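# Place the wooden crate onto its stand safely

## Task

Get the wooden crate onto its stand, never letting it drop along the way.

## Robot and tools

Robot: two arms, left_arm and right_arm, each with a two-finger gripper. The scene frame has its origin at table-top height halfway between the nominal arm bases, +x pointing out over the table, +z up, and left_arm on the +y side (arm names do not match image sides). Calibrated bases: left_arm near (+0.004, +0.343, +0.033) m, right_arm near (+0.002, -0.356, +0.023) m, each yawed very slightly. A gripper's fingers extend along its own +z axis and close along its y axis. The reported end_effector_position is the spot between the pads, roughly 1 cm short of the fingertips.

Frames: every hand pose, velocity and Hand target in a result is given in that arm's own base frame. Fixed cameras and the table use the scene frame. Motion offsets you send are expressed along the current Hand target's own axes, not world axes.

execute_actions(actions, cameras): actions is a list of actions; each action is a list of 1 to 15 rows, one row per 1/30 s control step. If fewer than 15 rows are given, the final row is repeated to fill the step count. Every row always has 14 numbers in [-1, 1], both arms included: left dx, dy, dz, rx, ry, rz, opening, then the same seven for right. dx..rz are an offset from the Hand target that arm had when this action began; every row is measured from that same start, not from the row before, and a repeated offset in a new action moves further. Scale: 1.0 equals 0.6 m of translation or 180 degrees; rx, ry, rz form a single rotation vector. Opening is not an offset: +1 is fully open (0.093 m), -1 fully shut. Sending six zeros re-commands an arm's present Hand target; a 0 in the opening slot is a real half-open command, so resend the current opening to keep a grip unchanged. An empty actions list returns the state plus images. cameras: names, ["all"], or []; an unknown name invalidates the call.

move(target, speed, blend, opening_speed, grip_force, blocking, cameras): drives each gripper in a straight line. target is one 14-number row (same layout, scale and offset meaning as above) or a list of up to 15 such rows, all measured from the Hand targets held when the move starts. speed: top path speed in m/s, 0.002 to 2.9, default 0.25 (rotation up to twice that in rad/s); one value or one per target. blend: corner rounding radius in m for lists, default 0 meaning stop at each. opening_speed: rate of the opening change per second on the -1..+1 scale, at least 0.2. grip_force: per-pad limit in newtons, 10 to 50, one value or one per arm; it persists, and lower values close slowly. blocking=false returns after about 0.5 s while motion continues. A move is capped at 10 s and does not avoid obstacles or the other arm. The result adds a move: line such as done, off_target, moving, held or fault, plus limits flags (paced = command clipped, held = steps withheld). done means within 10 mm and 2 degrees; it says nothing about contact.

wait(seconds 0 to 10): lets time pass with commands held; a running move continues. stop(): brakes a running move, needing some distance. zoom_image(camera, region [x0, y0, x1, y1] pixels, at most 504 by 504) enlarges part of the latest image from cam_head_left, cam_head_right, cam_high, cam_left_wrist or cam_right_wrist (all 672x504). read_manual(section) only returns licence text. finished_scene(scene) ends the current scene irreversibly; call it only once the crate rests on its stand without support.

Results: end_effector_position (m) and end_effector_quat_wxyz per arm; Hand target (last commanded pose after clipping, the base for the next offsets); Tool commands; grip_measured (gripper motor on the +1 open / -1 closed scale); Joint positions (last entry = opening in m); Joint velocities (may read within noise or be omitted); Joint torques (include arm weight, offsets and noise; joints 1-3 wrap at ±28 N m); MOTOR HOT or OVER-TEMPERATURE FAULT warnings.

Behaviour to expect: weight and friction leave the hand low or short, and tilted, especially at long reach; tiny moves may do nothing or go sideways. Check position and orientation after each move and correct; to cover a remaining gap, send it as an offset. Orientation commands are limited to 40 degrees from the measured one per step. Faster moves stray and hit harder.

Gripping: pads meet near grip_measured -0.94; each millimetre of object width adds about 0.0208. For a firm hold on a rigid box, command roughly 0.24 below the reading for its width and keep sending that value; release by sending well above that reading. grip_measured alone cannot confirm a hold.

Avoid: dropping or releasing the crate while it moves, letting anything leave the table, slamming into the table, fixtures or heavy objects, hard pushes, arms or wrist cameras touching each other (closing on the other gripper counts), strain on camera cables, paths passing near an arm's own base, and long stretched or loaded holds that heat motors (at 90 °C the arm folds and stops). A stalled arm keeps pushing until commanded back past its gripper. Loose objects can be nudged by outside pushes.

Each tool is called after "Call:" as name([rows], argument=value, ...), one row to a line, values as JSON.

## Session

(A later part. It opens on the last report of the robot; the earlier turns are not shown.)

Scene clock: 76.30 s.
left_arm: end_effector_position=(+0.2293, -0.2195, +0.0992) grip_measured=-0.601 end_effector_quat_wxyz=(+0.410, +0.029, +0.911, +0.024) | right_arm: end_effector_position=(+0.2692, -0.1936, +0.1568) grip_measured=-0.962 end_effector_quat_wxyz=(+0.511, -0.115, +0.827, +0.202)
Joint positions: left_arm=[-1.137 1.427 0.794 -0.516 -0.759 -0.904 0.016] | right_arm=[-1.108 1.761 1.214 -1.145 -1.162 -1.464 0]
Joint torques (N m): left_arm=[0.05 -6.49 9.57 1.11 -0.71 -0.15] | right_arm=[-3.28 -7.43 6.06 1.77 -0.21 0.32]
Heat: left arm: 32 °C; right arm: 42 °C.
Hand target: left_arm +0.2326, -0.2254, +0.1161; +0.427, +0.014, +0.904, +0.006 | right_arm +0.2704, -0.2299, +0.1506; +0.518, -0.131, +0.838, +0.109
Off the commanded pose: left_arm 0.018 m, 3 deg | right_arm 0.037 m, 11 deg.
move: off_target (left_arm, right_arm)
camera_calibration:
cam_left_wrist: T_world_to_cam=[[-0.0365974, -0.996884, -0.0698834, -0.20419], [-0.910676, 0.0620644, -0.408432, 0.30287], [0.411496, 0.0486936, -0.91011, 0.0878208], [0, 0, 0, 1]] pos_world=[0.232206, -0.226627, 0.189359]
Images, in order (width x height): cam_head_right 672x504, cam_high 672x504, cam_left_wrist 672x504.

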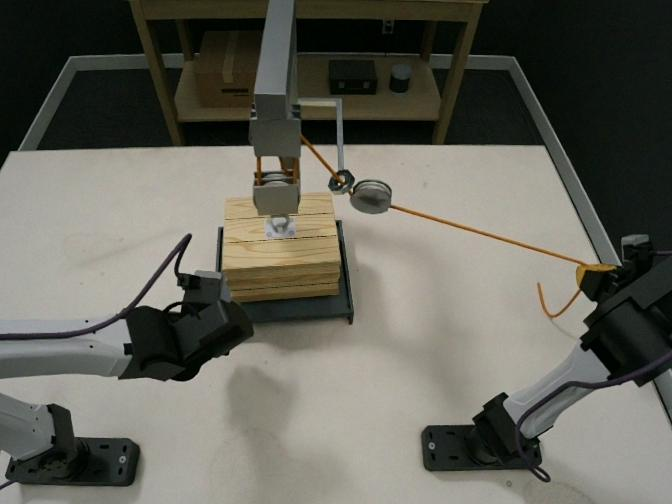

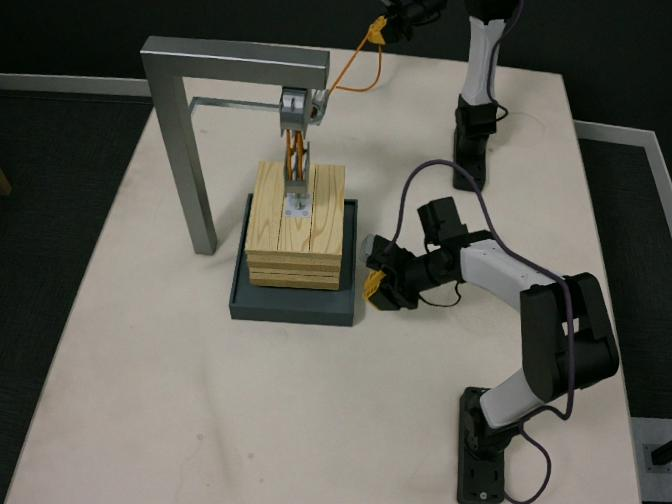

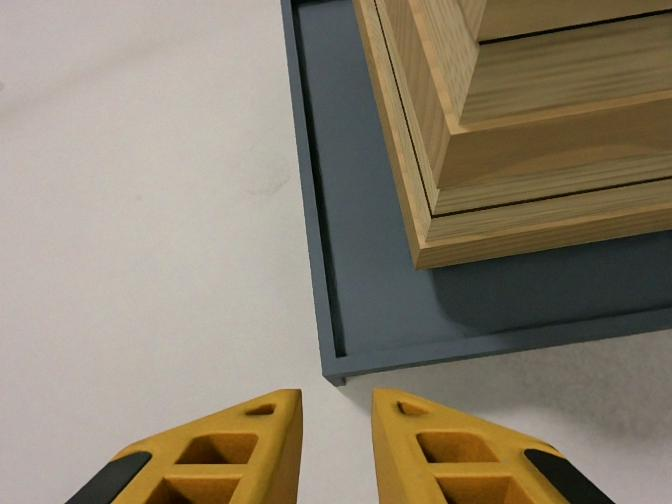

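Call:
move(target=[0,0,0,0,0,0,-0.6,-0.027,0.235,0.080,0,0,0,-1], cameras=["cam_head_right","cam_high","cam_left_wrist"], speed=0.05)

Call:
zoom_image(camera="cam_head_right", region=[190, 150, 390, 330])

Scene clock: 81.53 s.
left_arm: end_effector_position=(+0.2293, -0.2194, +0.0992) grip_measured=-0.601 end_effector_quat_wxyz=(+0.410, +0.029, +0.911, +0.024) | right_arm: end_effector_position=(+0.2706, -0.0809, +0.1509) grip_measured=-0.962 end_effector_quat_wxyz=(+0.516, -0.130, +0.838, +0.117)
Joint positions: left_arm=[-1.137 1.427 0.794 -0.517 -0.759 -0.904 0.016] | right_arm=[-0.81 1.099 0.598 -0.419 -0.985 -0.76 0]
Joint torques (N m): left_arm=[-0.2 -6.38 9.33 1.07 -0.69 -0.12] | right_arm=[0.9 -3.55 5.49 1.45 -0.4 0.13]
Heat: left arm: 32 °C; right arm: 42 °C.
Hand target: left_arm +0.2326, -0.2254, +0.1161; +0.427, +0.014, +0.904, +0.006 | right_arm +0.2706, -0.0800, +0.1507; +0.518, -0.131, +0.838, +0.110
Off the commanded pose: left_arm 0.018 m, 3 deg | right_arm 0.001 m, 1 deg.
move: off_target (left_arm)
camera_calibration:
cam_left_wrist: T_world_to_cam=[[-0.0365761, -0.996862, -0.0701971, -0.204129], [-0.910717, 0.0621688, -0.408325, 0.302882], [0.411407, 0.0489948, -0.910134, 0.0879139], [0, 0, 0, 1]] pos_world=[0.232205, -0.226626, 0.189358]
Images, in order (width x height): cam_head_right 672x504, cam_high 672x504, cam_left_wrist 672x504.

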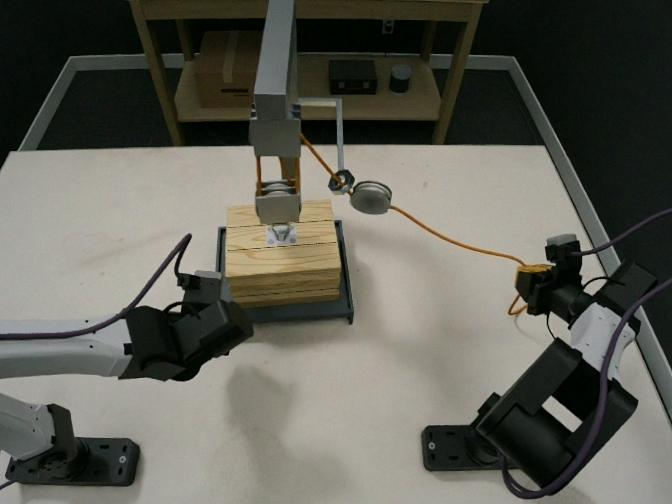

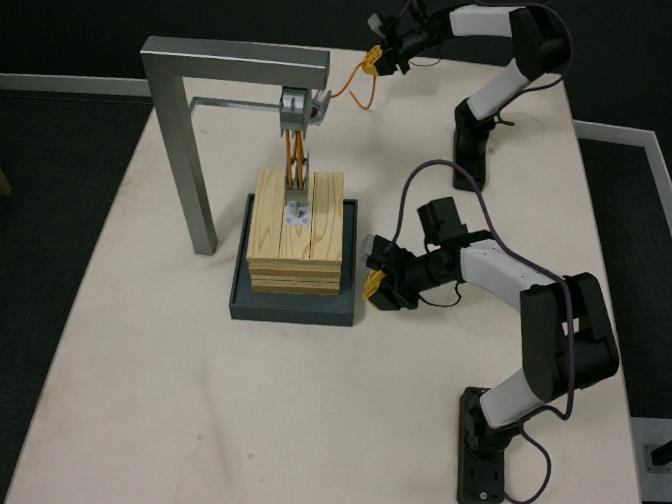

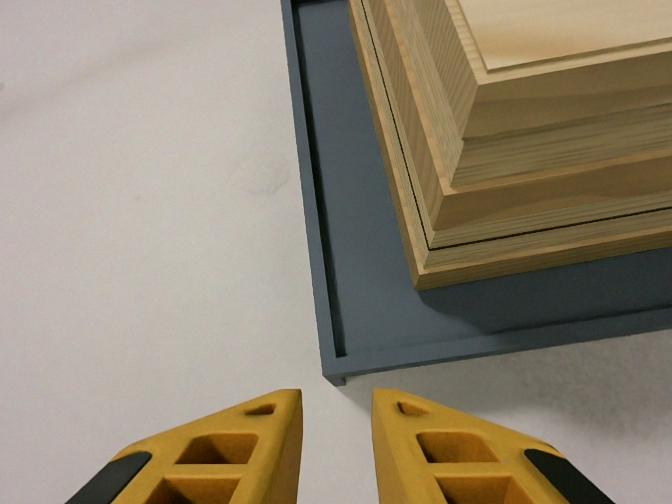

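Scaled by 2.520 from the camera's 672x504 image, which has a finer 960x720 frame.

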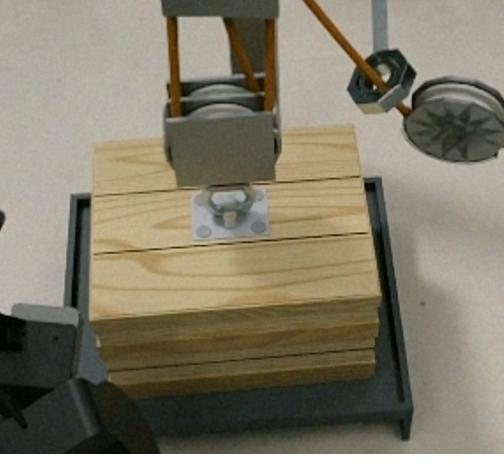

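Call:
move(target=[0,0,0,0,0,0,-0.6,0,0,0,0,0,0,0.2], cameras=["cam_head_right","cam_high"])

Scene clock: 83.27 s.
left_arm: end_effector_position=(+0.2293, -0.2194, +0.0992) grip_measured=-0.601 end_effector_quat_wxyz=(+0.410, +0.029, +0.911, +0.024) | right_arm: end_effector_position=(+0.2707, -0.0811, +0.1510) grip_measured=+0.198 end_effector_quat_wxyz=(+0.516, -0.130, +0.838, +0.117)
Joint positions: left_arm=[-1.137 1.427 0.794 -0.517 -0.759 -0.904 0.016] | right_arm=[-0.81 1.099 0.598 -0.417 -0.984 -0.759 0.055]
Joint torques (N m): left_arm=[-0.18 -6.43 9.32 1.08 -0.68 -0.15] | right_arm=[0.88 -3.54 5.52 1.47 -0.39 0.14]
Heat: left arm: 32 °C; right arm: 41 °C.
Hand target: left_arm +0.2326, -0.2254, +0.1161; +0.427, +0.014, +0.904, +0.006 | right_arm +0.2706, -0.0800, +0.1507; +0.518, -0.131, +0.838, +0.110
Off the commanded pose: left_arm 0.018 m, 3 deg | right_arm 0.001 m, 1 deg.
move: off_target (left_arm)
Images, in order (width x height): cam_head_right 672x504, cam_high 672x504.

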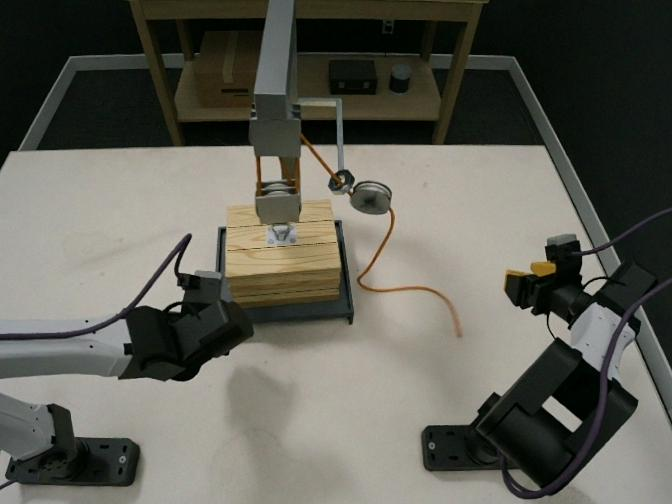

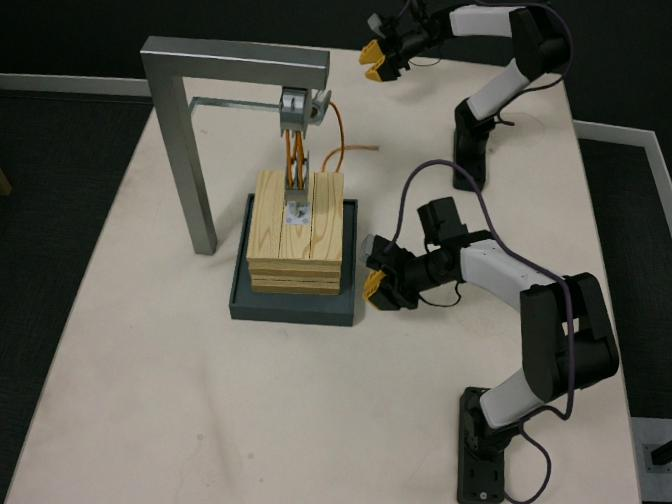

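Call:
finished_scene(scene=2)

The scene is finished: the task was done.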